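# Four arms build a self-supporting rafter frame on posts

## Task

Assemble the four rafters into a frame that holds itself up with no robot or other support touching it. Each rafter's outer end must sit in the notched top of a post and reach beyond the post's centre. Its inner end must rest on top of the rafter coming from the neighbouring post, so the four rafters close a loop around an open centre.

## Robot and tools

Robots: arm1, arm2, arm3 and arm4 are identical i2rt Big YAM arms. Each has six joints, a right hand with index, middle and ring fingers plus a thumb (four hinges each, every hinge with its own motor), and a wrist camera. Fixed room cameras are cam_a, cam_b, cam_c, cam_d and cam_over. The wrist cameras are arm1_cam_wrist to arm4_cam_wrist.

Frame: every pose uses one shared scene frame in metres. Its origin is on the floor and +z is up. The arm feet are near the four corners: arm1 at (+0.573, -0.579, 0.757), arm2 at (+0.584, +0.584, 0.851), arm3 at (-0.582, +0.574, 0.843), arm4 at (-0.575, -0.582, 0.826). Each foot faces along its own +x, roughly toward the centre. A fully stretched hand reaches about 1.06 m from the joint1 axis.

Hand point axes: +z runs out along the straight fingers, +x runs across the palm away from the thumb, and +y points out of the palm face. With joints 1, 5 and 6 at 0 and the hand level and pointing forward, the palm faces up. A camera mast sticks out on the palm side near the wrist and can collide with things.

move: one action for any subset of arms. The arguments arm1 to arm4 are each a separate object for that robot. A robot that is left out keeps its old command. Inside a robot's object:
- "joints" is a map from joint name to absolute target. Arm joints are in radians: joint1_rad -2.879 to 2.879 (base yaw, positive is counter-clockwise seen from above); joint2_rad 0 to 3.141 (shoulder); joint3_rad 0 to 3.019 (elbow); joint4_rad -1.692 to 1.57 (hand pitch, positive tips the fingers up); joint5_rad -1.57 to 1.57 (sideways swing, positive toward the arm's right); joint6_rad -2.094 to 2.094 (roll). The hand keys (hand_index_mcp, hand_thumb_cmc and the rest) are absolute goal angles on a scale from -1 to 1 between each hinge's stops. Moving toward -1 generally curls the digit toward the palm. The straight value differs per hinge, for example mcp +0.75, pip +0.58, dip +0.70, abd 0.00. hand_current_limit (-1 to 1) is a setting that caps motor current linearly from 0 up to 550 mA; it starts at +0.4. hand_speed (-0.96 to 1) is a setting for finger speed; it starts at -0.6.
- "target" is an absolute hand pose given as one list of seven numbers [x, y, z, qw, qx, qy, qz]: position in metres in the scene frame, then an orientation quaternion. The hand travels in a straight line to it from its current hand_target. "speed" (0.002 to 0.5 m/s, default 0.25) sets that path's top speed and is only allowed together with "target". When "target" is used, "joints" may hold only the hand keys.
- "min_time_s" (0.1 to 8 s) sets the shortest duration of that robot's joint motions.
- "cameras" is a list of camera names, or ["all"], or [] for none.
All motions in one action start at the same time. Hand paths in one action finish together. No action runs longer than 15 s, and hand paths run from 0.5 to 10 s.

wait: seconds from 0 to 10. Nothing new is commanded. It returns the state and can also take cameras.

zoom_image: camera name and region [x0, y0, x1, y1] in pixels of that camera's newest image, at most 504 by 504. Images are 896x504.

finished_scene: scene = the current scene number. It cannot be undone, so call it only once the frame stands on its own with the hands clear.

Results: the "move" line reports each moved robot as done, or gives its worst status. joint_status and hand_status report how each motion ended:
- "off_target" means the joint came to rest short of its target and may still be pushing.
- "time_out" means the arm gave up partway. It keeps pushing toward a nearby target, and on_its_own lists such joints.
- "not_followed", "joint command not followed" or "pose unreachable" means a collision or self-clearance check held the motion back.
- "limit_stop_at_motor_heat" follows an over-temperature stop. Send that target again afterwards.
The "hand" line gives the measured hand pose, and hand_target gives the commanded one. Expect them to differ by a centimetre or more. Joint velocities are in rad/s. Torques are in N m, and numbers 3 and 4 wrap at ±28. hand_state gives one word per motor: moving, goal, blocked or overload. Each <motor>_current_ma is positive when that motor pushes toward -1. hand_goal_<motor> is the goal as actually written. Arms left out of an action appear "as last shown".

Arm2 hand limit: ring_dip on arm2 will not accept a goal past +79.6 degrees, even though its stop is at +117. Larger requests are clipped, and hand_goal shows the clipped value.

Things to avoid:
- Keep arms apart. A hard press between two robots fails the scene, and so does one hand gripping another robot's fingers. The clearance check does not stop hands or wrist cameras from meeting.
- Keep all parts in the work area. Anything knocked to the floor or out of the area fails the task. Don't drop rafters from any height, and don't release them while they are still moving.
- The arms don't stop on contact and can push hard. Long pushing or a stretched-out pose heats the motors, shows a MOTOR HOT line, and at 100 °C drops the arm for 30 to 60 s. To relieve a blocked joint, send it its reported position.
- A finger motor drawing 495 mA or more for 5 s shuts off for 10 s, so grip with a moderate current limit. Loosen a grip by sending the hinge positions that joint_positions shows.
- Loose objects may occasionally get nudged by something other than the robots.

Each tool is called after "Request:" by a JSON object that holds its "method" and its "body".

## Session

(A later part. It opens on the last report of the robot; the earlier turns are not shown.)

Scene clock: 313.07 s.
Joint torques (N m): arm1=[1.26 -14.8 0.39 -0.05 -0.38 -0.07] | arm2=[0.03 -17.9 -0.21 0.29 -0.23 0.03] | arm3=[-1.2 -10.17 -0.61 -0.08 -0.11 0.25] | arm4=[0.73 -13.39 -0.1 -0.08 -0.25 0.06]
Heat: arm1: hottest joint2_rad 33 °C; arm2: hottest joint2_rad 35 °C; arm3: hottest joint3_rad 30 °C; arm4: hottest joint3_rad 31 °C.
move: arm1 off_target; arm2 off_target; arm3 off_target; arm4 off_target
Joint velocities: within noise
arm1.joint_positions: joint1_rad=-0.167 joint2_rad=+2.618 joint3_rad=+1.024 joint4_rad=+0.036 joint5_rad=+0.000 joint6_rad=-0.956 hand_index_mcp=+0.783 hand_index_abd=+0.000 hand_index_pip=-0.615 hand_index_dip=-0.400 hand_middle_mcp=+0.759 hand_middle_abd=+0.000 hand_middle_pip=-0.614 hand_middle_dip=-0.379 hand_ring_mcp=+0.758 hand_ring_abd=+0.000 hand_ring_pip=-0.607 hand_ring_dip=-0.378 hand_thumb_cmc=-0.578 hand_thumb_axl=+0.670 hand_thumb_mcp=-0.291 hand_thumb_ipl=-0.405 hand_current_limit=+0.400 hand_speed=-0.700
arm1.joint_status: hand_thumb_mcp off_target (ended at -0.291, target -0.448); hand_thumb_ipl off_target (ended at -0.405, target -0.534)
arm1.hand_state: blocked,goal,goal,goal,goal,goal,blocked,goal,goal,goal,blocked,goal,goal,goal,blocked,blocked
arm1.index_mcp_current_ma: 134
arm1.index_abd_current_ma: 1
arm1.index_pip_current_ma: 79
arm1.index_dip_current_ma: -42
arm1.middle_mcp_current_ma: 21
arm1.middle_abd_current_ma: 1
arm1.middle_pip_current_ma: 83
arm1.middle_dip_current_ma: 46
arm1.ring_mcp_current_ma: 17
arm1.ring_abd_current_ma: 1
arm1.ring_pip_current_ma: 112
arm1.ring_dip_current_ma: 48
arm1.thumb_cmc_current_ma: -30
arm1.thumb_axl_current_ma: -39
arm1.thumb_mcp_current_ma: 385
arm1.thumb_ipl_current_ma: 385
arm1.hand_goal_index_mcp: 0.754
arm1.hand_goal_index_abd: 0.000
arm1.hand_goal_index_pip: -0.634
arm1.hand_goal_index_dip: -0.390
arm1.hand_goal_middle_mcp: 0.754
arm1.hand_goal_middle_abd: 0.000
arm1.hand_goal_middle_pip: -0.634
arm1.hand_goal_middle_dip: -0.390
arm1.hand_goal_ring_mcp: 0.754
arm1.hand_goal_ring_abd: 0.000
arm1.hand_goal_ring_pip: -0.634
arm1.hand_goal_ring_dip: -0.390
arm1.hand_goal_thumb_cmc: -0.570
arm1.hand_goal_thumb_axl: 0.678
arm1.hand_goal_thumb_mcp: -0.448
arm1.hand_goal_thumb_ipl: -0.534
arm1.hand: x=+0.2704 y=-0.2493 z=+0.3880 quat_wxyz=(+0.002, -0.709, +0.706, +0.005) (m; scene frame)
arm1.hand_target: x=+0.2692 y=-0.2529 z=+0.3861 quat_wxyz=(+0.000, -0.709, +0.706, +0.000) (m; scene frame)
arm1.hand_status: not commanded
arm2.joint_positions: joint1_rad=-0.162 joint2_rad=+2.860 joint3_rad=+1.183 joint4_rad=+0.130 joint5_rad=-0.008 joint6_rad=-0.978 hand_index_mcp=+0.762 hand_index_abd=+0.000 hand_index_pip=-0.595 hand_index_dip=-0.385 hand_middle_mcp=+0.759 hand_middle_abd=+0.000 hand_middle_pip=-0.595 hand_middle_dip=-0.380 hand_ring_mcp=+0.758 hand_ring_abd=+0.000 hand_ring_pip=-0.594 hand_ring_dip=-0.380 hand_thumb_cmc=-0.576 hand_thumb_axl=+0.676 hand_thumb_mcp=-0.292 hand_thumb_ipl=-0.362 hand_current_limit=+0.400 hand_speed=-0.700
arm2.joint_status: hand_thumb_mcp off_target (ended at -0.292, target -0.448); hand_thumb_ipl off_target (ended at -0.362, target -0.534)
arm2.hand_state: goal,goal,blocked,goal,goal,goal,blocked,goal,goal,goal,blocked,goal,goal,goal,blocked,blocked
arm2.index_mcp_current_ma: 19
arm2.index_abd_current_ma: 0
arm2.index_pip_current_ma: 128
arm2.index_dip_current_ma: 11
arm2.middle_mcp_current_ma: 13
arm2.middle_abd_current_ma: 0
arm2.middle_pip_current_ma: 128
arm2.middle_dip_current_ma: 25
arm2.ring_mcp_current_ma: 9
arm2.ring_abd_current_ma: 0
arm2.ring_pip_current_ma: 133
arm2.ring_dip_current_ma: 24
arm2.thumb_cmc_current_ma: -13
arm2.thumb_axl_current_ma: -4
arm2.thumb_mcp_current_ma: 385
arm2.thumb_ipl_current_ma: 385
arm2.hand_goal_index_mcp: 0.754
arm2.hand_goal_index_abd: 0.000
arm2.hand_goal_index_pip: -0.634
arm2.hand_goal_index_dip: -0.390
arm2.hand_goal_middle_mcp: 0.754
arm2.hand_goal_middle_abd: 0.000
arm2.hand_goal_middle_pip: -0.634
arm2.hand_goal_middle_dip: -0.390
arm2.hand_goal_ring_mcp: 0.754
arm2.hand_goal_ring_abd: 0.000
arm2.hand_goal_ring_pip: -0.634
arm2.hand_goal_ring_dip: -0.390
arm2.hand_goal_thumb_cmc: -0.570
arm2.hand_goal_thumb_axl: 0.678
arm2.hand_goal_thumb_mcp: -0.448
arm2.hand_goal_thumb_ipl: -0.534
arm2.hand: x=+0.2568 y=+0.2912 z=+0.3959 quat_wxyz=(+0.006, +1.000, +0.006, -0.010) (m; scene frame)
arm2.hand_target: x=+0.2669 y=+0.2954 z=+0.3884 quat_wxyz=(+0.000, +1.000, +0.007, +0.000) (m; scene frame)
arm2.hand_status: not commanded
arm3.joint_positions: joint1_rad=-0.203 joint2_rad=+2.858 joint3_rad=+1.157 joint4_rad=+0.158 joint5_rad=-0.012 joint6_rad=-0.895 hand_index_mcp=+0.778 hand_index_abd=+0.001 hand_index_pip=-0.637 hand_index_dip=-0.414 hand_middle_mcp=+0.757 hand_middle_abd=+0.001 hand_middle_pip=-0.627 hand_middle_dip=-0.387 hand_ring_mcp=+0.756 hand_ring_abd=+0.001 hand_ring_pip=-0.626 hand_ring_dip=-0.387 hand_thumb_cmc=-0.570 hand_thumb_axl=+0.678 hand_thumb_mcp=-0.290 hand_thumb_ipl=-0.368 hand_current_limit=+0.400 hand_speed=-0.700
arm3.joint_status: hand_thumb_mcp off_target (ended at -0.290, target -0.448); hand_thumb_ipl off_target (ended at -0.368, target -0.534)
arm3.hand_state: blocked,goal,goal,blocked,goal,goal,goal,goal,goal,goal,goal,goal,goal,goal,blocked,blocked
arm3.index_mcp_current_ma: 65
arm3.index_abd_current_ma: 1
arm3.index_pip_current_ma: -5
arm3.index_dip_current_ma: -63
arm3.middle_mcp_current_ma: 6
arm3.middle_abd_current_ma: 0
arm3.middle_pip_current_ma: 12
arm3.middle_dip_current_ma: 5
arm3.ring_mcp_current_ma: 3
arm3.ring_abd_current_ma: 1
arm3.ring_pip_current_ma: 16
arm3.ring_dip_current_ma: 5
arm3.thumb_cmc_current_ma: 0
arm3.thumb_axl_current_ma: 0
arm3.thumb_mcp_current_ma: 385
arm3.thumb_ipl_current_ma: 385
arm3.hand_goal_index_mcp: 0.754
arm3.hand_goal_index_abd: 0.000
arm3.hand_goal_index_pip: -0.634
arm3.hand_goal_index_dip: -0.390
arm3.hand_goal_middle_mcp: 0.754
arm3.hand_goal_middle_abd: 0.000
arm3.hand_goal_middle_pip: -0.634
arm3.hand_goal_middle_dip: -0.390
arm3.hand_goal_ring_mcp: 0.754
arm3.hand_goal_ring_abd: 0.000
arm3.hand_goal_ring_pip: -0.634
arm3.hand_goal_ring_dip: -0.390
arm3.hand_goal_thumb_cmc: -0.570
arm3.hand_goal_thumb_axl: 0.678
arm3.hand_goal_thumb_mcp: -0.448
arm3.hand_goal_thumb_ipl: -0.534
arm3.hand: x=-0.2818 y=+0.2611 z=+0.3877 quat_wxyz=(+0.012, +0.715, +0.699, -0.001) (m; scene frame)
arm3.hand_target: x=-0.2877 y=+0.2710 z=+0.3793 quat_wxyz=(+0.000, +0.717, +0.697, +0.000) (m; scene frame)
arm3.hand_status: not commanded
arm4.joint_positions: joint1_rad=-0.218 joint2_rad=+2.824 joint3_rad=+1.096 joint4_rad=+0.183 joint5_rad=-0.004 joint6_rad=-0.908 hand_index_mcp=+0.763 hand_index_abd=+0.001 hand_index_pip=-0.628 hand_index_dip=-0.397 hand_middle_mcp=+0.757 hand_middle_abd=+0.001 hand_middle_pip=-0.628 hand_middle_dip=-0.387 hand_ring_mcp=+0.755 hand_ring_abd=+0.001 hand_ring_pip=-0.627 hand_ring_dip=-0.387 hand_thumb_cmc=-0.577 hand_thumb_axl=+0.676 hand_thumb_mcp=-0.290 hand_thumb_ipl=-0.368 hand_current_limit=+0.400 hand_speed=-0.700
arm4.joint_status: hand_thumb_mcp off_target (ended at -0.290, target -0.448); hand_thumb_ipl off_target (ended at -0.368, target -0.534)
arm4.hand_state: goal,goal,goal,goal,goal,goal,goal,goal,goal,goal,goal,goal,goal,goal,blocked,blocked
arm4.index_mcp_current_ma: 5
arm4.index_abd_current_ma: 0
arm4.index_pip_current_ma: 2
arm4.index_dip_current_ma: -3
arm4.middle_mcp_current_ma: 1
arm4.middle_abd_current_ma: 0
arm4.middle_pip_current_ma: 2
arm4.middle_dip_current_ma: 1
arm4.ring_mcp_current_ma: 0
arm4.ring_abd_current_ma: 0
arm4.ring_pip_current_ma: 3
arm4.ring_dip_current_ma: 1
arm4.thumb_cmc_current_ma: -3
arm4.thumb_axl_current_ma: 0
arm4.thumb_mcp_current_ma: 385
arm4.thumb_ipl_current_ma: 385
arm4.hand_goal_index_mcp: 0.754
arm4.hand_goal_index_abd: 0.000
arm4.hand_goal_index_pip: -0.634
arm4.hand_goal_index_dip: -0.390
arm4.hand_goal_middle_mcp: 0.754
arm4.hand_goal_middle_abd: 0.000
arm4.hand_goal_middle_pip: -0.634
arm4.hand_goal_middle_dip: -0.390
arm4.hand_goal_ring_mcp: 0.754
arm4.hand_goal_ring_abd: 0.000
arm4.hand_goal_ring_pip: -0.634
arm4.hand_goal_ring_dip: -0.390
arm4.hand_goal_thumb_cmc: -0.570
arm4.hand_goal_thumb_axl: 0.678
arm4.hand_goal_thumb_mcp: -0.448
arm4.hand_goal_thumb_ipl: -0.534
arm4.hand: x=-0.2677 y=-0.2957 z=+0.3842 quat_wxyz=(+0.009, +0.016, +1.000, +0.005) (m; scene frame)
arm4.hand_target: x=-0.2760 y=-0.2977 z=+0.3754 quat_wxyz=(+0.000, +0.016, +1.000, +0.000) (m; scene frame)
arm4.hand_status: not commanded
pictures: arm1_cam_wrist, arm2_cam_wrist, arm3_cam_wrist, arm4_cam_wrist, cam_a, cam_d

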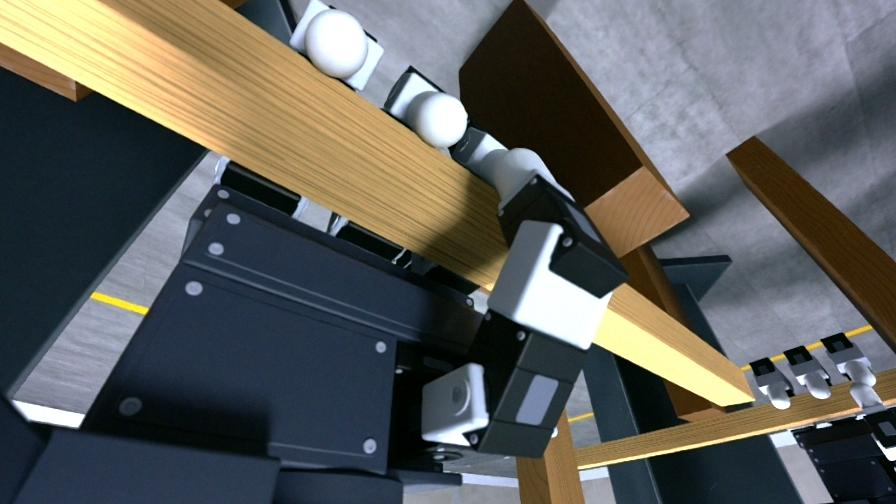

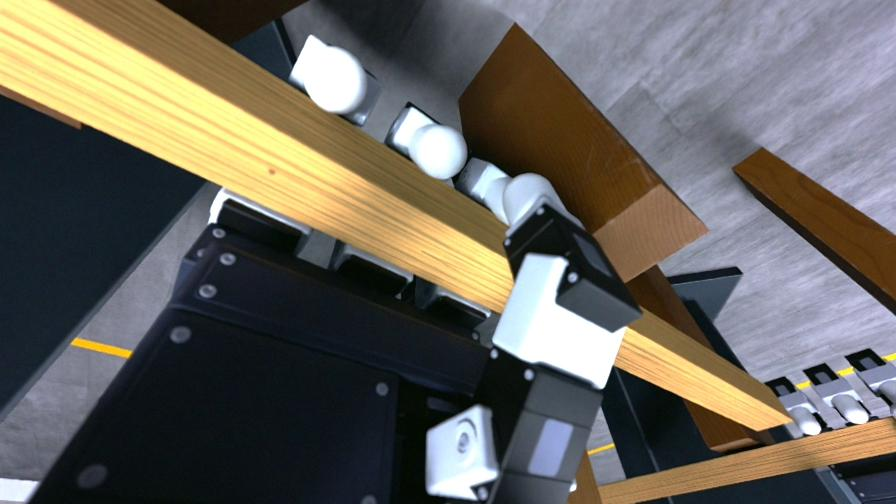

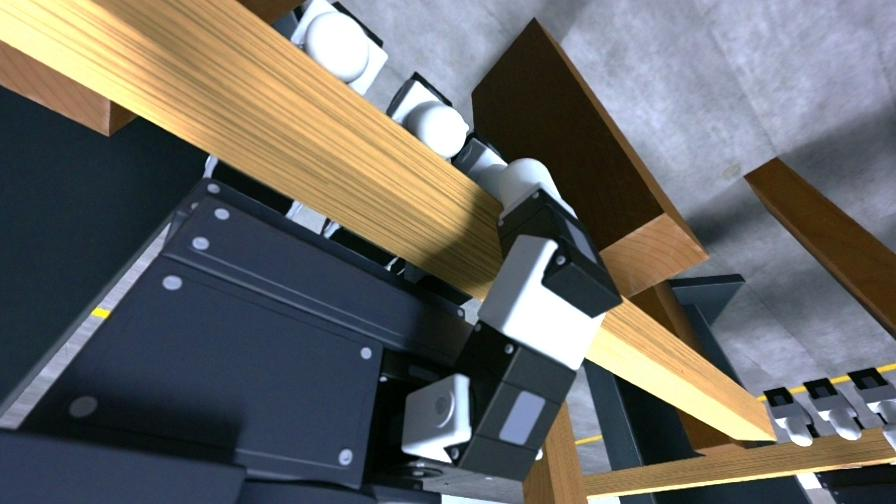

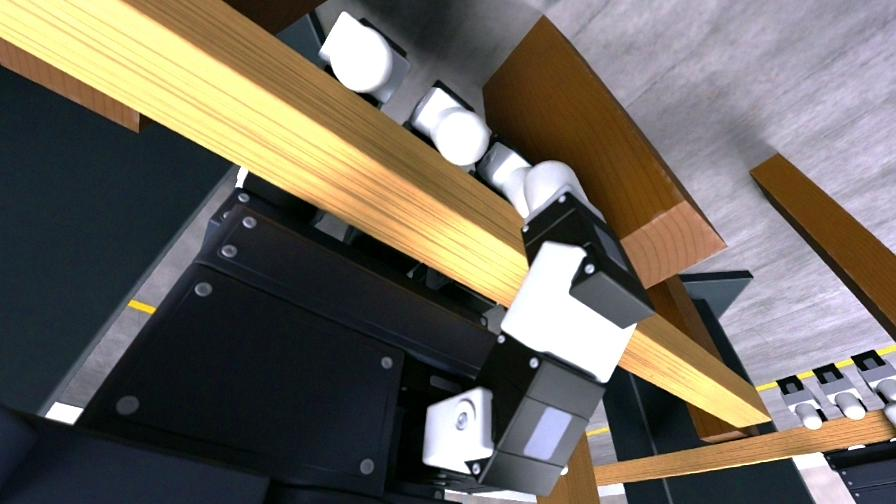

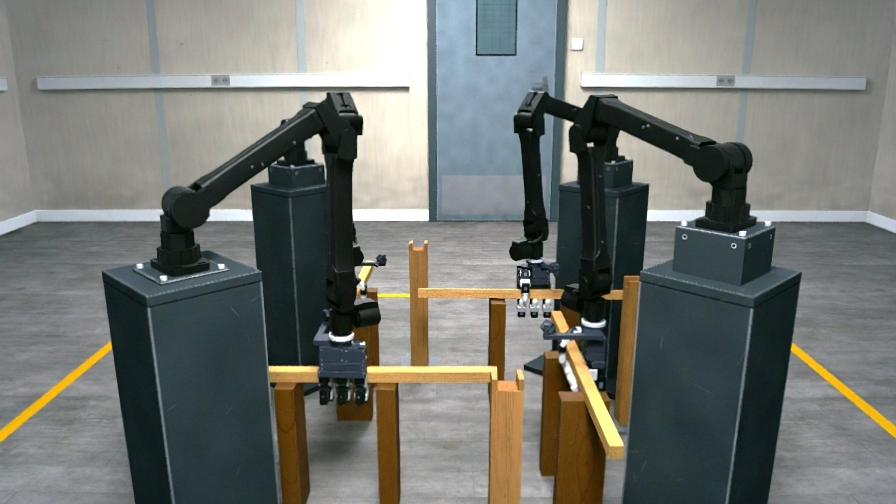

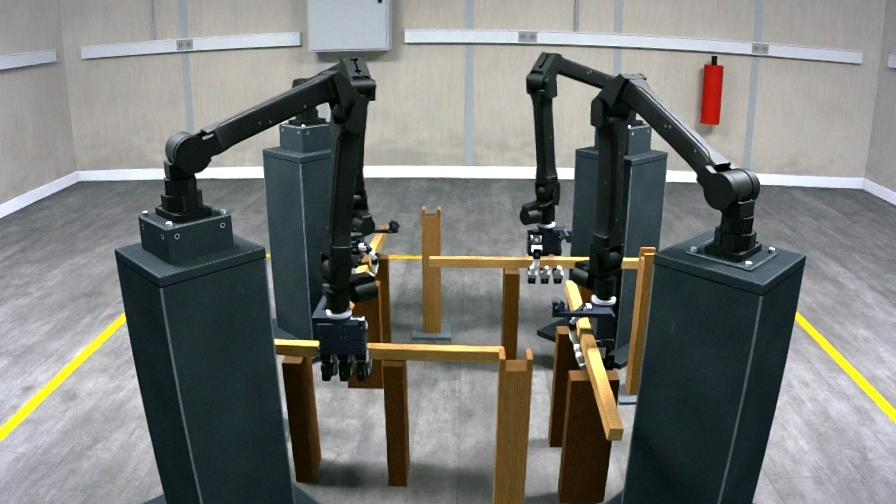

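Request:
{"method": "move", "body": {"arm1": {"target": [0.269, -0.253, 0.456, 0, -0.7086, 0.7056, 0], "speed": 0.06}, "arm2": {"target": [0.267, 0.2954, 0.458, 0, 1, 0.0065, 0], "speed": 0.06}, "arm3": {"target": [-0.2875, 0.271, 0.449, 0, 0.7169, 0.6971, 0], "speed": 0.06}, "arm4": {"target": [-0.276, -0.2976, 0.445, 0, 0.0166, 0.9999, 0], "speed": 0.06}, "cameras": ["cam_a", "cam_b", "cam_c", "cam_d"]}}

Scene clock: 338.97 s.
Joint torques (N m): arm1=[1.44 -15.91 0.12 -0.03 -0.35 -0.02] | arm2=[-0.03 -21.3 -1.13 0.21 -0.28 0.01] | arm3=[-1.38 -13.39 -1.74 -0.09 -0.17 0.19] | arm4=[0.73 -17.08 -2.21 -0.12 -0.26 0.05]
Heat: arm1: hottest joint2_rad 34 °C; arm2: hottest joint2_rad 35 °C; arm3: hottest joint3_rad 30 °C; arm4: hottest joint2_rad 30 °C.
move: arm1 off_target; arm2 off_target; arm3 off_target; arm4 off_target
Joint velocities: within noise
arm1.joint_positions: joint1_rad=-0.167 joint2_rad=+2.455 joint3_rad=+0.918 joint4_rad=-0.048 joint5_rad=+0.000 joint6_rad=-0.956 hand_index_mcp=+0.786 hand_index_abd=+0.000 hand_index_pip=-0.619 hand_index_dip=-0.406 hand_middle_mcp=+0.759 hand_middle_abd=+0.000 hand_middle_pip=-0.620 hand_middle_dip=-0.382 hand_ring_mcp=+0.762 hand_ring_abd=+0.000 hand_ring_pip=-0.608 hand_ring_dip=-0.378 hand_thumb_cmc=-0.578 hand_thumb_axl=+0.670 hand_thumb_mcp=-0.291 hand_thumb_ipl=-0.412 hand_current_limit=+0.400 hand_speed=-0.700
arm1.joint_status: not commanded
arm1.hand_state: blocked,goal,goal,goal,goal,goal,goal,goal,goal,goal,blocked,goal,goal,goal,blocked,blocked
arm1.index_mcp_current_ma: 148
arm1.index_abd_current_ma: -1
arm1.index_pip_current_ma: 61
arm1.index_dip_current_ma: -66
arm1.middle_mcp_current_ma: 21
arm1.middle_abd_current_ma: 1
arm1.middle_pip_current_ma: 56
arm1.middle_dip_current_ma: 30
arm1.ring_mcp_current_ma: 32
arm1.ring_abd_current_ma: 1
arm1.ring_pip_current_ma: 108
arm1.ring_dip_current_ma: 47
arm1.thumb_cmc_current_ma: -31
arm1.thumb_axl_current_ma: -39
arm1.thumb_mcp_current_ma: 385
arm1.thumb_ipl_current_ma: 385
arm1.hand_goal_index_mcp: 0.754
arm1.hand_goal_index_abd: 0.000
arm1.hand_goal_index_pip: -0.634
arm1.hand_goal_index_dip: -0.390
arm1.hand_goal_middle_mcp: 0.754
arm1.hand_goal_middle_abd: 0.000
arm1.hand_goal_middle_pip: -0.634
arm1.hand_goal_middle_dip: -0.390
arm1.hand_goal_ring_mcp: 0.754
arm1.hand_goal_ring_abd: 0.000
arm1.hand_goal_ring_pip: -0.634
arm1.hand_goal_ring_dip: -0.390
arm1.hand_goal_thumb_cmc: -0.570
arm1.hand_goal_thumb_axl: 0.678
arm1.hand_goal_thumb_mcp: -0.448
arm1.hand_goal_thumb_ipl: -0.534
arm1.hand: x=+0.2764 y=-0.2577 z=+0.4436 quat_wxyz=(-0.001, -0.709, +0.706, -0.008) (m; scene frame)
arm1.hand_target: x=+0.2691 y=-0.2530 z=+0.4557 quat_wxyz=(+0.000, -0.709, +0.706, +0.000) (m; scene frame)
arm1.hand_status: off_target (0.015 m and 0.9 deg from the pose sent, 0.068 m and 0.6 deg at the start)
arm2.joint_positions: joint1_rad=-0.162 joint2_rad=+2.717 joint3_rad=+1.042 joint4_rad=+0.096 joint5_rad=-0.007 joint6_rad=-0.977 hand_index_mcp=+0.771 hand_index_abd=-0.001 hand_index_pip=-0.595 hand_index_dip=-0.379 hand_middle_mcp=+0.769 hand_middle_abd=+0.000 hand_middle_pip=-0.595 hand_middle_dip=-0.380 hand_ring_mcp=+0.767 hand_ring_abd=+0.000 hand_ring_pip=-0.594 hand_ring_dip=-0.380 hand_thumb_cmc=-0.583 hand_thumb_axl=+0.664 hand_thumb_mcp=-0.303 hand_thumb_ipl=-0.493 hand_current_limit=+0.400 hand_speed=-0.700
arm2.joint_status: not commanded
arm2.hand_state: goal,goal,blocked,goal,goal,goal,blocked,goal,goal,goal,blocked,goal,goal,goal,blocked,blocked
arm2.index_mcp_current_ma: 49
arm2.index_abd_current_ma: -1
arm2.index_pip_current_ma: 126
arm2.index_dip_current_ma: 29
arm2.middle_mcp_current_ma: 43
arm2.middle_abd_current_ma: 0
arm2.middle_pip_current_ma: 128
arm2.middle_dip_current_ma: 25
arm2.ring_mcp_current_ma: 36
arm2.ring_abd_current_ma: 0
arm2.ring_pip_current_ma: 133
arm2.ring_dip_current_ma: 24
arm2.thumb_cmc_current_ma: -36
arm2.thumb_axl_current_ma: -49
arm2.thumb_mcp_current_ma: 385
arm2.thumb_ipl_current_ma: 194
arm2.hand_goal_index_mcp: 0.754
arm2.hand_goal_index_abd: 0.000
arm2.hand_goal_index_pip: -0.634
arm2.hand_goal_index_dip: -0.390
arm2.hand_goal_middle_mcp: 0.754
arm2.hand_goal_middle_abd: 0.000
arm2.hand_goal_middle_pip: -0.634
arm2.hand_goal_middle_dip: -0.390
arm2.hand_goal_ring_mcp: 0.754
arm2.hand_goal_ring_abd: 0.000
arm2.hand_goal_ring_pip: -0.634
arm2.hand_goal_ring_dip: -0.390
arm2.hand_goal_thumb_cmc: -0.570
arm2.hand_goal_thumb_axl: 0.678
arm2.hand_goal_thumb_mcp: -0.448
arm2.hand_goal_thumb_ipl: -0.534
arm2.on_its_own: hand_thumb_ipl moved -0.131 toward your old target -0.534
arm2.hand: x=+0.2709 y=+0.3007 z=+0.4476 quat_wxyz=(-0.003, +1.000, +0.006, +0.003) (m; scene frame)
arm2.hand_target: x=+0.2671 y=+0.2954 z=+0.4577 quat_wxyz=(+0.000, +1.000, +0.006, +0.000) (m; scene frame)
arm2.hand_status: off_target (0.012 m and 0.6 deg from the pose sent, 0.063 m and 1.3 deg at the start)
arm3.joint_positions: joint1_rad=-0.203 joint2_rad=+2.722 joint3_rad=+1.017 joint4_rad=+0.124 joint5_rad=-0.010 joint6_rad=-0.892 hand_index_mcp=+0.779 hand_index_abd=+0.000 hand_index_pip=-0.640 hand_index_dip=-0.418 hand_middle_mcp=+0.758 hand_middle_abd=+0.001 hand_middle_pip=-0.624 hand_middle_dip=-0.385 hand_ring_mcp=+0.762 hand_ring_abd=+0.001 hand_ring_pip=-0.614 hand_ring_dip=-0.381 hand_thumb_cmc=-0.571 hand_thumb_axl=+0.678 hand_thumb_mcp=-0.290 hand_thumb_ipl=-0.373 hand_current_limit=+0.400 hand_speed=-0.700
arm3.joint_status: not commanded
arm3.hand_state: blocked,goal,goal,blocked,goal,goal,goal,goal,goal,goal,goal,goal,goal,goal,blocked,blocked
arm3.index_mcp_current_ma: 71
arm3.index_abd_current_ma: 0
arm3.index_pip_current_ma: -11
arm3.index_dip_current_ma: -75
arm3.middle_mcp_current_ma: 6
arm3.middle_abd_current_ma: 0
arm3.middle_pip_current_ma: 21
arm3.middle_dip_current_ma: 8
arm3.ring_mcp_current_ma: 16
arm3.ring_abd_current_ma: 0
arm3.ring_pip_current_ma: 47
arm3.ring_dip_current_ma: 18
arm3.thumb_cmc_current_ma: -1
arm3.thumb_axl_current_ma: 0
arm3.thumb_mcp_current_ma: 385
arm3.thumb_ipl_current_ma: 385
arm3.hand_goal_index_mcp: 0.754
arm3.hand_goal_index_abd: 0.000
arm3.hand_goal_index_pip: -0.634
arm3.hand_goal_index_dip: -0.390
arm3.hand_goal_middle_mcp: 0.754
arm3.hand_goal_middle_abd: 0.000
arm3.hand_goal_middle_pip: -0.634
arm3.hand_goal_middle_dip: -0.390
arm3.hand_goal_ring_mcp: 0.754
arm3.hand_goal_ring_abd: 0.000
arm3.hand_goal_ring_pip: -0.634
arm3.hand_goal_ring_dip: -0.390
arm3.hand_goal_thumb_cmc: -0.570
arm3.hand_goal_thumb_axl: 0.678
arm3.hand_goal_thumb_mcp: -0.448
arm3.hand_goal_thumb_ipl: -0.534
arm3.hand: x=-0.2938 y=+0.2770 z=+0.4367 quat_wxyz=(-0.007, +0.716, +0.698, +0.000) (m; scene frame)
arm3.hand_target: x=-0.2876 y=+0.2711 z=+0.4486 quat_wxyz=(+0.000, +0.717, +0.697, +0.000) (m; scene frame)
arm3.hand_status: off_target (0.015 m and 0.9 deg from the pose sent, 0.062 m and 1.4 deg at the start)
arm4.joint_positions: joint1_rad=-0.218 joint2_rad=+2.683 joint3_rad=+0.971 joint4_rad=+0.142 joint5_rad=-0.004 joint6_rad=-0.906 hand_index_mcp=+0.780 hand_index_abd=-0.004 hand_index_pip=-0.617 hand_index_dip=-0.397 hand_middle_mcp=+0.770 hand_middle_abd=+0.001 hand_middle_pip=-0.620 hand_middle_dip=-0.384 hand_ring_mcp=+0.765 hand_ring_abd=+0.001 hand_ring_pip=-0.614 hand_ring_dip=-0.383 hand_thumb_cmc=-0.586 hand_thumb_axl=+0.658 hand_thumb_mcp=-0.308 hand_thumb_ipl=-0.486 hand_current_limit=+0.400 hand_speed=-0.700
arm4.joint_status: not commanded
arm4.hand_state: blocked,goal,goal,goal,goal,goal,goal,goal,goal,goal,blocked,goal,goal,blocked,blocked,blocked
arm4.index_mcp_current_ma: 25
arm4.index_abd_current_ma: -1
arm4.index_pip_current_ma: 11
arm4.index_dip_current_ma: -3
arm4.middle_mcp_current_ma: 12
arm4.middle_abd_current_ma: 0
arm4.middle_pip_current_ma: 8
arm4.middle_dip_current_ma: 2
arm4.ring_mcp_current_ma: 6
arm4.ring_abd_current_ma: 0
arm4.ring_pip_current_ma: 15
arm4.ring_dip_current_ma: 2
arm4.thumb_cmc_current_ma: -11
arm4.thumb_axl_current_ma: -21
arm4.thumb_mcp_current_ma: 385
arm4.thumb_ipl_current_ma: 104
arm4.hand_goal_index_mcp: 0.754
arm4.hand_goal_index_abd: 0.000
arm4.hand_goal_index_pip: -0.634
arm4.hand_goal_index_dip: -0.390
arm4.hand_goal_middle_mcp: 0.754
arm4.hand_goal_middle_abd: 0.000
arm4.hand_goal_middle_pip: -0.634
arm4.hand_goal_middle_dip: -0.390
arm4.hand_goal_ring_mcp: 0.754
arm4.hand_goal_ring_abd: 0.000
arm4.hand_goal_ring_pip: -0.634
arm4.hand_goal_ring_dip: -0.390
arm4.hand_goal_thumb_cmc: -0.570
arm4.hand_goal_thumb_axl: 0.678
arm4.hand_goal_thumb_mcp: -0.448
arm4.hand_goal_thumb_ipl: -0.534
arm4.on_its_own: hand_thumb_ipl moved -0.118 toward your old target -0.534
arm4.hand: x=-0.2765 y=-0.3019 z=+0.4348 quat_wxyz=(-0.001, +0.017, +1.000, -0.002) (m; scene frame)
arm4.hand_target: x=-0.2762 y=-0.2977 z=+0.4447 quat_wxyz=(+0.000, +0.017, +1.000, +0.000) (m; scene frame)
arm4.hand_status: off_target (0.011 m and 0.3 deg from the pose sent, 0.061 m and 1.1 deg at the start)
pictures: cam_a, cam_b, cam_c, cam_d

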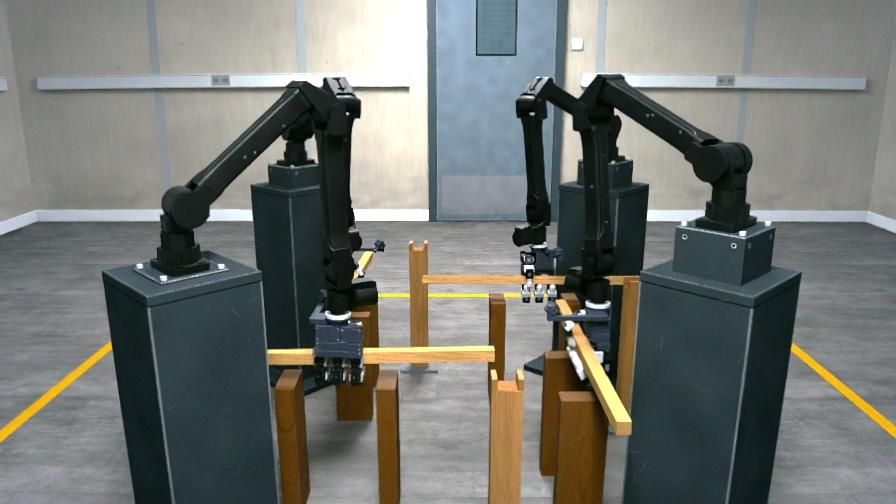

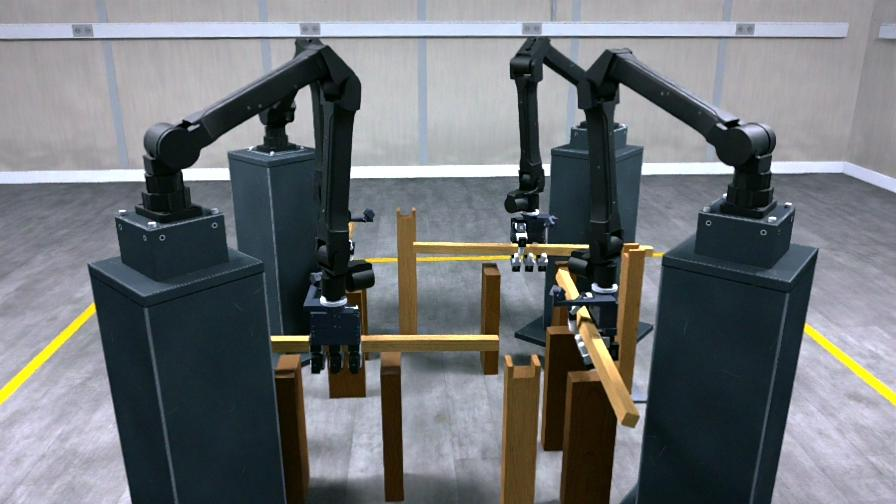

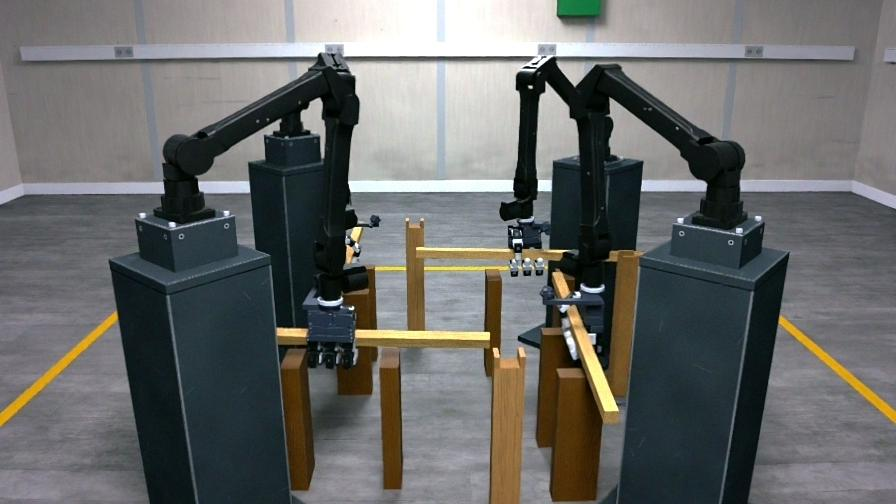

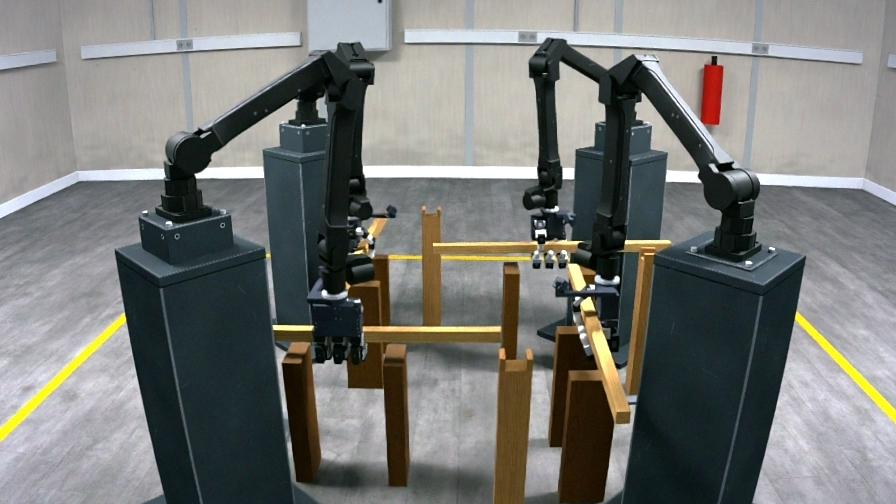

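Request:
{"method": "move", "body": {"arm1": {"target": [0.264, -0.245, 0.71, 0.087, -0.686, 0.718, 0.082], "speed": 0.1}, "arm2": {"target": [0.255, 0.285, 0.71, -0.011, 0.993, -0.023, -0.115], "speed": 0.1}, "arm3": {"target": [-0.277, 0.262, 0.70, 0.072, 0.717, 0.687, -0.089], "speed": 0.1}, "arm4": {"target": [-0.264, -0.288, 0.70, 0.114, 0.019, 0.993, -0.014], "speed": 0.1}, "cameras": ["cam_a", "cam_b", "cam_c", "cam_d", "cam_over"]}}

Scene clock: 349.17 s.
Joint torques (N m): arm1=[1.67 -13.16 5.53 0.58 0.14 0.03] | arm2=[0.32 -17.44 2.52 0.76 0.08 0.1] | arm3=[-0.91 -10.87 2.32 0.25 0.25 0.31] | arm4=[0.85 -13.63 3.19 0.28 0.16 0.13]
Heat: arm1: hottest joint2_rad 34 °C; arm2: hottest joint2_rad 36 °C; arm3: hottest joint3_rad 30 °C; arm4: hottest joint2_rad 31 °C.
move: arm1 off_target; arm2 off_target; arm3 off_target; arm4 done
Joint velocities: within noise
arm1.joint_positions: joint1_rad=-0.091 joint2_rad=+1.674 joint3_rad=+0.679 joint4_rad=-0.426 joint5_rad=+0.161 joint6_rad=-0.848 hand_index_mcp=+0.786 hand_index_abd=+0.000 hand_index_pip=-0.619 hand_index_dip=-0.406 hand_middle_mcp=+0.759 hand_middle_abd=+0.000 hand_middle_pip=-0.620 hand_middle_dip=-0.382 hand_ring_mcp=+0.762 hand_ring_abd=+0.000 hand_ring_pip=-0.608 hand_ring_dip=-0.378 hand_thumb_cmc=-0.578 hand_thumb_axl=+0.670 hand_thumb_mcp=-0.291 hand_thumb_ipl=-0.412 hand_current_limit=+0.400 hand_speed=-0.700
arm1.joint_status: not commanded
arm1.hand_state: blocked,goal,goal,goal,goal,goal,goal,goal,goal,goal,blocked,goal,goal,goal,blocked,blocked
arm1.index_mcp_current_ma: 148
arm1.index_abd_current_ma: -1
arm1.index_pip_current_ma: 61
arm1.index_dip_current_ma: -66
arm1.middle_mcp_current_ma: 21
arm1.middle_abd_current_ma: 1
arm1.middle_pip_current_ma: 56
arm1.middle_dip_current_ma: 30
arm1.ring_mcp_current_ma: 32
arm1.ring_abd_current_ma: 1
arm1.ring_pip_current_ma: 108
arm1.ring_dip_current_ma: 47
arm1.thumb_cmc_current_ma: -32
arm1.thumb_axl_current_ma: -39
arm1.thumb_mcp_current_ma: 385
arm1.thumb_ipl_current_ma: 385
arm1.hand_goal_index_mcp: 0.754
arm1.hand_goal_index_abd: 0.000
arm1.hand_goal_index_pip: -0.634
arm1.hand_goal_index_dip: -0.390
arm1.hand_goal_middle_mcp: 0.754
arm1.hand_goal_middle_abd: 0.000
arm1.hand_goal_middle_pip: -0.634
arm1.hand_goal_middle_dip: -0.390
arm1.hand_goal_ring_mcp: 0.754
arm1.hand_goal_ring_abd: 0.000
arm1.hand_goal_ring_pip: -0.634
arm1.hand_goal_ring_dip: -0.390
arm1.hand_goal_thumb_cmc: -0.570
arm1.hand_goal_thumb_axl: 0.678
arm1.hand_goal_thumb_mcp: -0.448
arm1.hand_goal_thumb_ipl: -0.534
arm1.hand: x=+0.2724 y=-0.2489 z=+0.6962 quat_wxyz=(+0.086, -0.689, +0.717, +0.067) (m; scene frame)
arm1.hand_target: x=+0.2641 y=-0.2450 z=+0.7098 quat_wxyz=(+0.087, -0.686, +0.718, +0.082) (m; scene frame)
arm1.hand_status: off_target (0.017 m and 1.8 deg from the pose sent, 0.267 m and 14.7 deg at the start)
arm2.joint_positions: joint1_rad=-0.079 joint2_rad=+1.952 joint3_rad=+0.658 joint4_rad=-0.136 joint5_rad=+0.158 joint6_rad=-0.849 hand_index_mcp=+0.771 hand_index_abd=-0.001 hand_index_pip=-0.595 hand_index_dip=-0.379 hand_middle_mcp=+0.769 hand_middle_abd=+0.000 hand_middle_pip=-0.595 hand_middle_dip=-0.380 hand_ring_mcp=+0.767 hand_ring_abd=+0.000 hand_ring_pip=-0.594 hand_ring_dip=-0.380 hand_thumb_cmc=-0.583 hand_thumb_axl=+0.664 hand_thumb_mcp=-0.303 hand_thumb_ipl=-0.493 hand_current_limit=+0.400 hand_speed=-0.700
arm2.joint_status: not commanded
arm2.hand_state: goal,goal,blocked,goal,goal,goal,blocked,goal,goal,goal,blocked,goal,goal,goal,blocked,blocked
arm2.index_mcp_current_ma: 49
arm2.index_abd_current_ma: -1
arm2.index_pip_current_ma: 126
arm2.index_dip_current_ma: 29
arm2.middle_mcp_current_ma: 43
arm2.middle_abd_current_ma: 0
arm2.middle_pip_current_ma: 128
arm2.middle_dip_current_ma: 25
arm2.ring_mcp_current_ma: 36
arm2.ring_abd_current_ma: 0
arm2.ring_pip_current_ma: 133
arm2.ring_dip_current_ma: 24
arm2.thumb_cmc_current_ma: -36
arm2.thumb_axl_current_ma: -49
arm2.thumb_mcp_current_ma: 385
arm2.thumb_ipl_current_ma: 194
arm2.hand_goal_index_mcp: 0.754
arm2.hand_goal_index_abd: 0.000
arm2.hand_goal_index_pip: -0.634
arm2.hand_goal_index_dip: -0.390
arm2.hand_goal_middle_mcp: 0.754
arm2.hand_goal_middle_abd: 0.000
arm2.hand_goal_middle_pip: -0.634
arm2.hand_goal_middle_dip: -0.390
arm2.hand_goal_ring_mcp: 0.754
arm2.hand_goal_ring_abd: 0.000
arm2.hand_goal_ring_pip: -0.634
arm2.hand_goal_ring_dip: -0.390
arm2.hand_goal_thumb_cmc: -0.570
arm2.hand_goal_thumb_axl: 0.678
arm2.hand_goal_thumb_mcp: -0.448
arm2.hand_goal_thumb_ipl: -0.534
arm2.hand: x=+0.2578 y=+0.2914 z=+0.6997 quat_wxyz=(-0.018, +0.994, -0.022, -0.107) (m; scene frame)
arm2.hand_target: x=+0.2551 y=+0.2850 z=+0.7098 quat_wxyz=(-0.011, +0.993, -0.023, -0.115) (m; scene frame)
arm2.hand_status: off_target (0.012 m and 1.3 deg from the pose sent, 0.263 m and 14.0 deg at the start)
arm3.joint_positions: joint1_rad=-0.122 joint2_rad=+1.947 joint3_rad=+0.635 joint4_rad=-0.131 joint5_rad=+0.161 joint6_rad=-0.811 hand_index_mcp=+0.779 hand_index_abd=+0.000 hand_index_pip=-0.640 hand_index_dip=-0.418 hand_middle_mcp=+0.758 hand_middle_abd=+0.001 hand_middle_pip=-0.624 hand_middle_dip=-0.385 hand_ring_mcp=+0.762 hand_ring_abd=+0.001 hand_ring_pip=-0.614 hand_ring_dip=-0.381 hand_thumb_cmc=-0.571 hand_thumb_axl=+0.678 hand_thumb_mcp=-0.290 hand_thumb_ipl=-0.373 hand_current_limit=+0.400 hand_speed=-0.700
arm3.joint_status: not commanded
arm3.hand_state: blocked,goal,goal,blocked,goal,goal,goal,goal,goal,goal,goal,goal,goal,goal,blocked,blocked
arm3.index_mcp_current_ma: 71
arm3.index_abd_current_ma: 0
arm3.index_pip_current_ma: -11
arm3.index_dip_current_ma: -75
arm3.middle_mcp_current_ma: 6
arm3.middle_abd_current_ma: 0
arm3.middle_pip_current_ma: 21
arm3.middle_dip_current_ma: 8
arm3.ring_mcp_current_ma: 16
arm3.ring_abd_current_ma: 0
arm3.ring_pip_current_ma: 47
arm3.ring_dip_current_ma: 18
arm3.thumb_cmc_current_ma: -1
arm3.thumb_axl_current_ma: 0
arm3.thumb_mcp_current_ma: 385
arm3.thumb_ipl_current_ma: 385
arm3.hand_goal_index_mcp: 0.754
arm3.hand_goal_index_abd: 0.000
arm3.hand_goal_index_pip: -0.634
arm3.hand_goal_index_dip: -0.390
arm3.hand_goal_middle_mcp: 0.754
arm3.hand_goal_middle_abd: 0.000
arm3.hand_goal_middle_pip: -0.634
arm3.hand_goal_middle_dip: -0.390
arm3.hand_goal_ring_mcp: 0.754
arm3.hand_goal_ring_abd: 0.000
arm3.hand_goal_ring_pip: -0.634
arm3.hand_goal_ring_dip: -0.390
arm3.hand_goal_thumb_cmc: -0.570
arm3.hand_goal_thumb_axl: 0.678
arm3.hand_goal_thumb_mcp: -0.448
arm3.hand_goal_thumb_ipl: -0.534
arm3.hand: x=-0.2841 y=+0.2661 z=+0.6875 quat_wxyz=(+0.058, +0.716, +0.691, -0.088) (m; scene frame)
arm3.hand_target: x=-0.2771 y=+0.2621 z=+0.6997 quat_wxyz=(+0.072, +0.717, +0.687, -0.089) (m; scene frame)
arm3.hand_status: off_target (0.015 m and 1.7 deg from the pose sent, 0.264 m and 13.8 deg at the start)
arm4.joint_positions: joint1_rad=-0.137 joint2_rad=+1.875 joint3_rad=+0.617 joint4_rad=-0.168 joint5_rad=+0.166 joint6_rad=-0.839 hand_index_mcp=+0.780 hand_index_abd=-0.004 hand_index_pip=-0.617 hand_index_dip=-0.397 hand_middle_mcp=+0.770 hand_middle_abd=+0.001 hand_middle_pip=-0.620 hand_middle_dip=-0.384 hand_ring_mcp=+0.765 hand_ring_abd=+0.001 hand_ring_pip=-0.614 hand_ring_dip=-0.383 hand_thumb_cmc=-0.586 hand_thumb_axl=+0.658 hand_thumb_mcp=-0.308 hand_thumb_ipl=-0.486 hand_current_limit=+0.400 hand_speed=-0.700
arm4.joint_status: not commanded
arm4.hand_state: blocked,goal,goal,goal,goal,goal,goal,goal,goal,goal,blocked,goal,goal,blocked,blocked,blocked
arm4.index_mcp_current_ma: 25
arm4.index_abd_current_ma: -1
arm4.index_pip_current_ma: 11
arm4.index_dip_current_ma: -3
arm4.middle_mcp_current_ma: 12
arm4.middle_abd_current_ma: 0
arm4.middle_pip_current_ma: 8
arm4.middle_dip_current_ma: 2
arm4.ring_mcp_current_ma: 6
arm4.ring_abd_current_ma: 0
arm4.ring_pip_current_ma: 15
arm4.ring_dip_current_ma: 2
arm4.thumb_cmc_current_ma: -11
arm4.thumb_axl_current_ma: -21
arm4.thumb_mcp_current_ma: 385
arm4.thumb_ipl_current_ma: 104
arm4.hand_goal_index_mcp: 0.754
arm4.hand_goal_index_abd: 0.000
arm4.hand_goal_index_pip: -0.634
arm4.hand_goal_index_dip: -0.390
arm4.hand_goal_middle_mcp: 0.754
arm4.hand_goal_middle_abd: 0.000
arm4.hand_goal_middle_pip: -0.634
arm4.hand_goal_middle_dip: -0.390
arm4.hand_goal_ring_mcp: 0.754
arm4.hand_goal_ring_abd: 0.000
arm4.hand_goal_ring_pip: -0.634
arm4.hand_goal_ring_dip: -0.390
arm4.hand_goal_thumb_cmc: -0.570
arm4.hand_goal_thumb_axl: 0.678
arm4.hand_goal_thumb_mcp: -0.448
arm4.hand_goal_thumb_ipl: -0.534
arm4.hand: x=-0.2636 y=-0.2909 z=+0.6910 quat_wxyz=(+0.108, +0.016, +0.994, -0.019) (m; scene frame)
arm4.hand_target: x=-0.2639 y=-0.2880 z=+0.6998 quat_wxyz=(+0.114, +0.019, +0.993, -0.014) (m; scene frame)
arm4.hand_status: done (0.009 m and 1.0 deg from the pose sent, 0.266 m and 13.3 deg at the start)
pictures: cam_a, cam_b, cam_c, cam_d, cam_over

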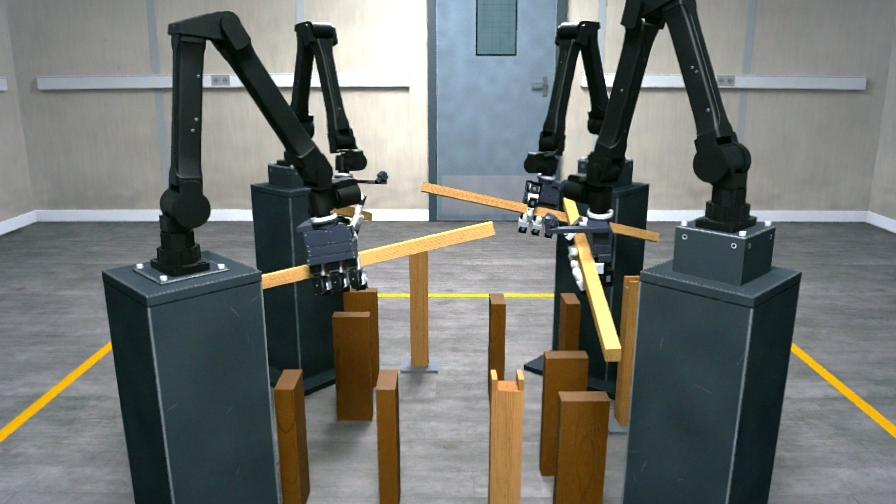

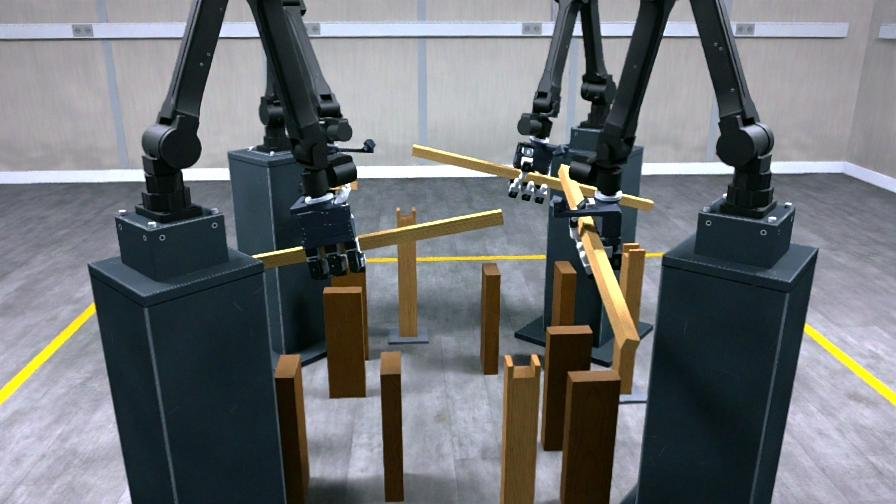

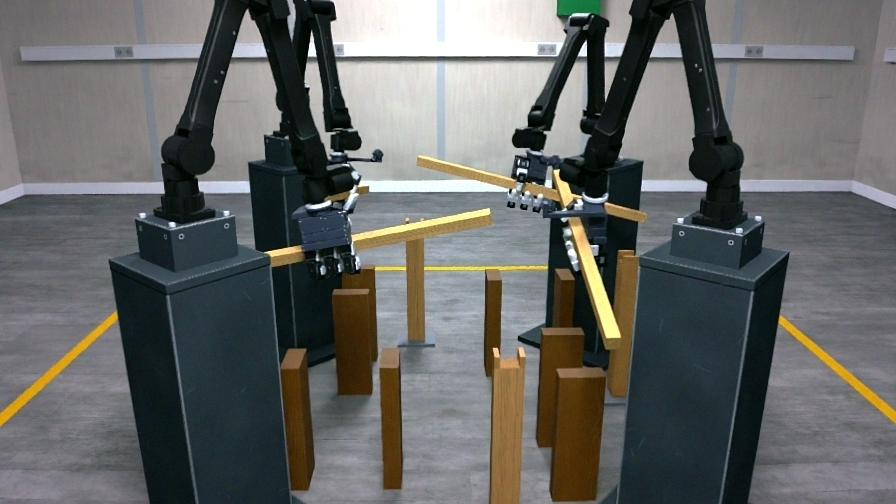

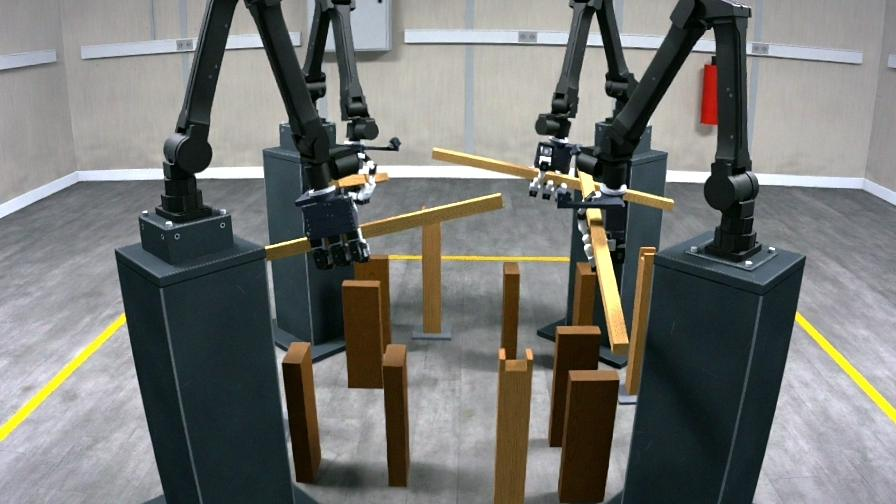

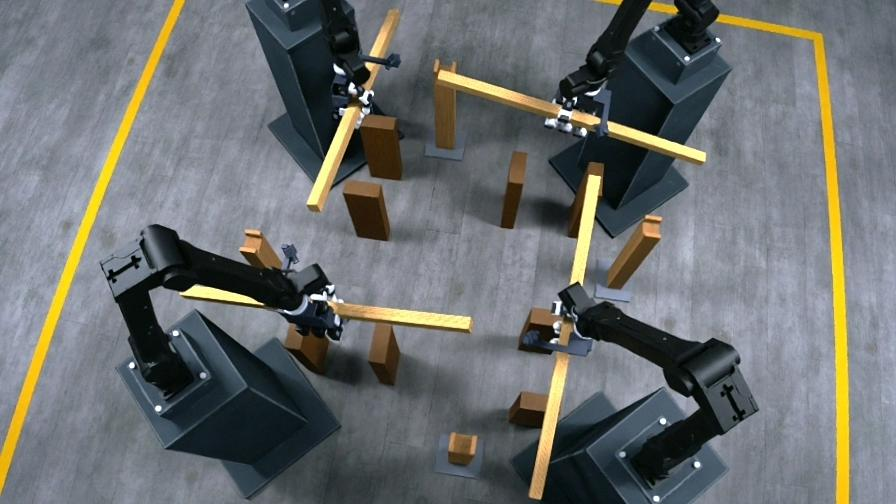

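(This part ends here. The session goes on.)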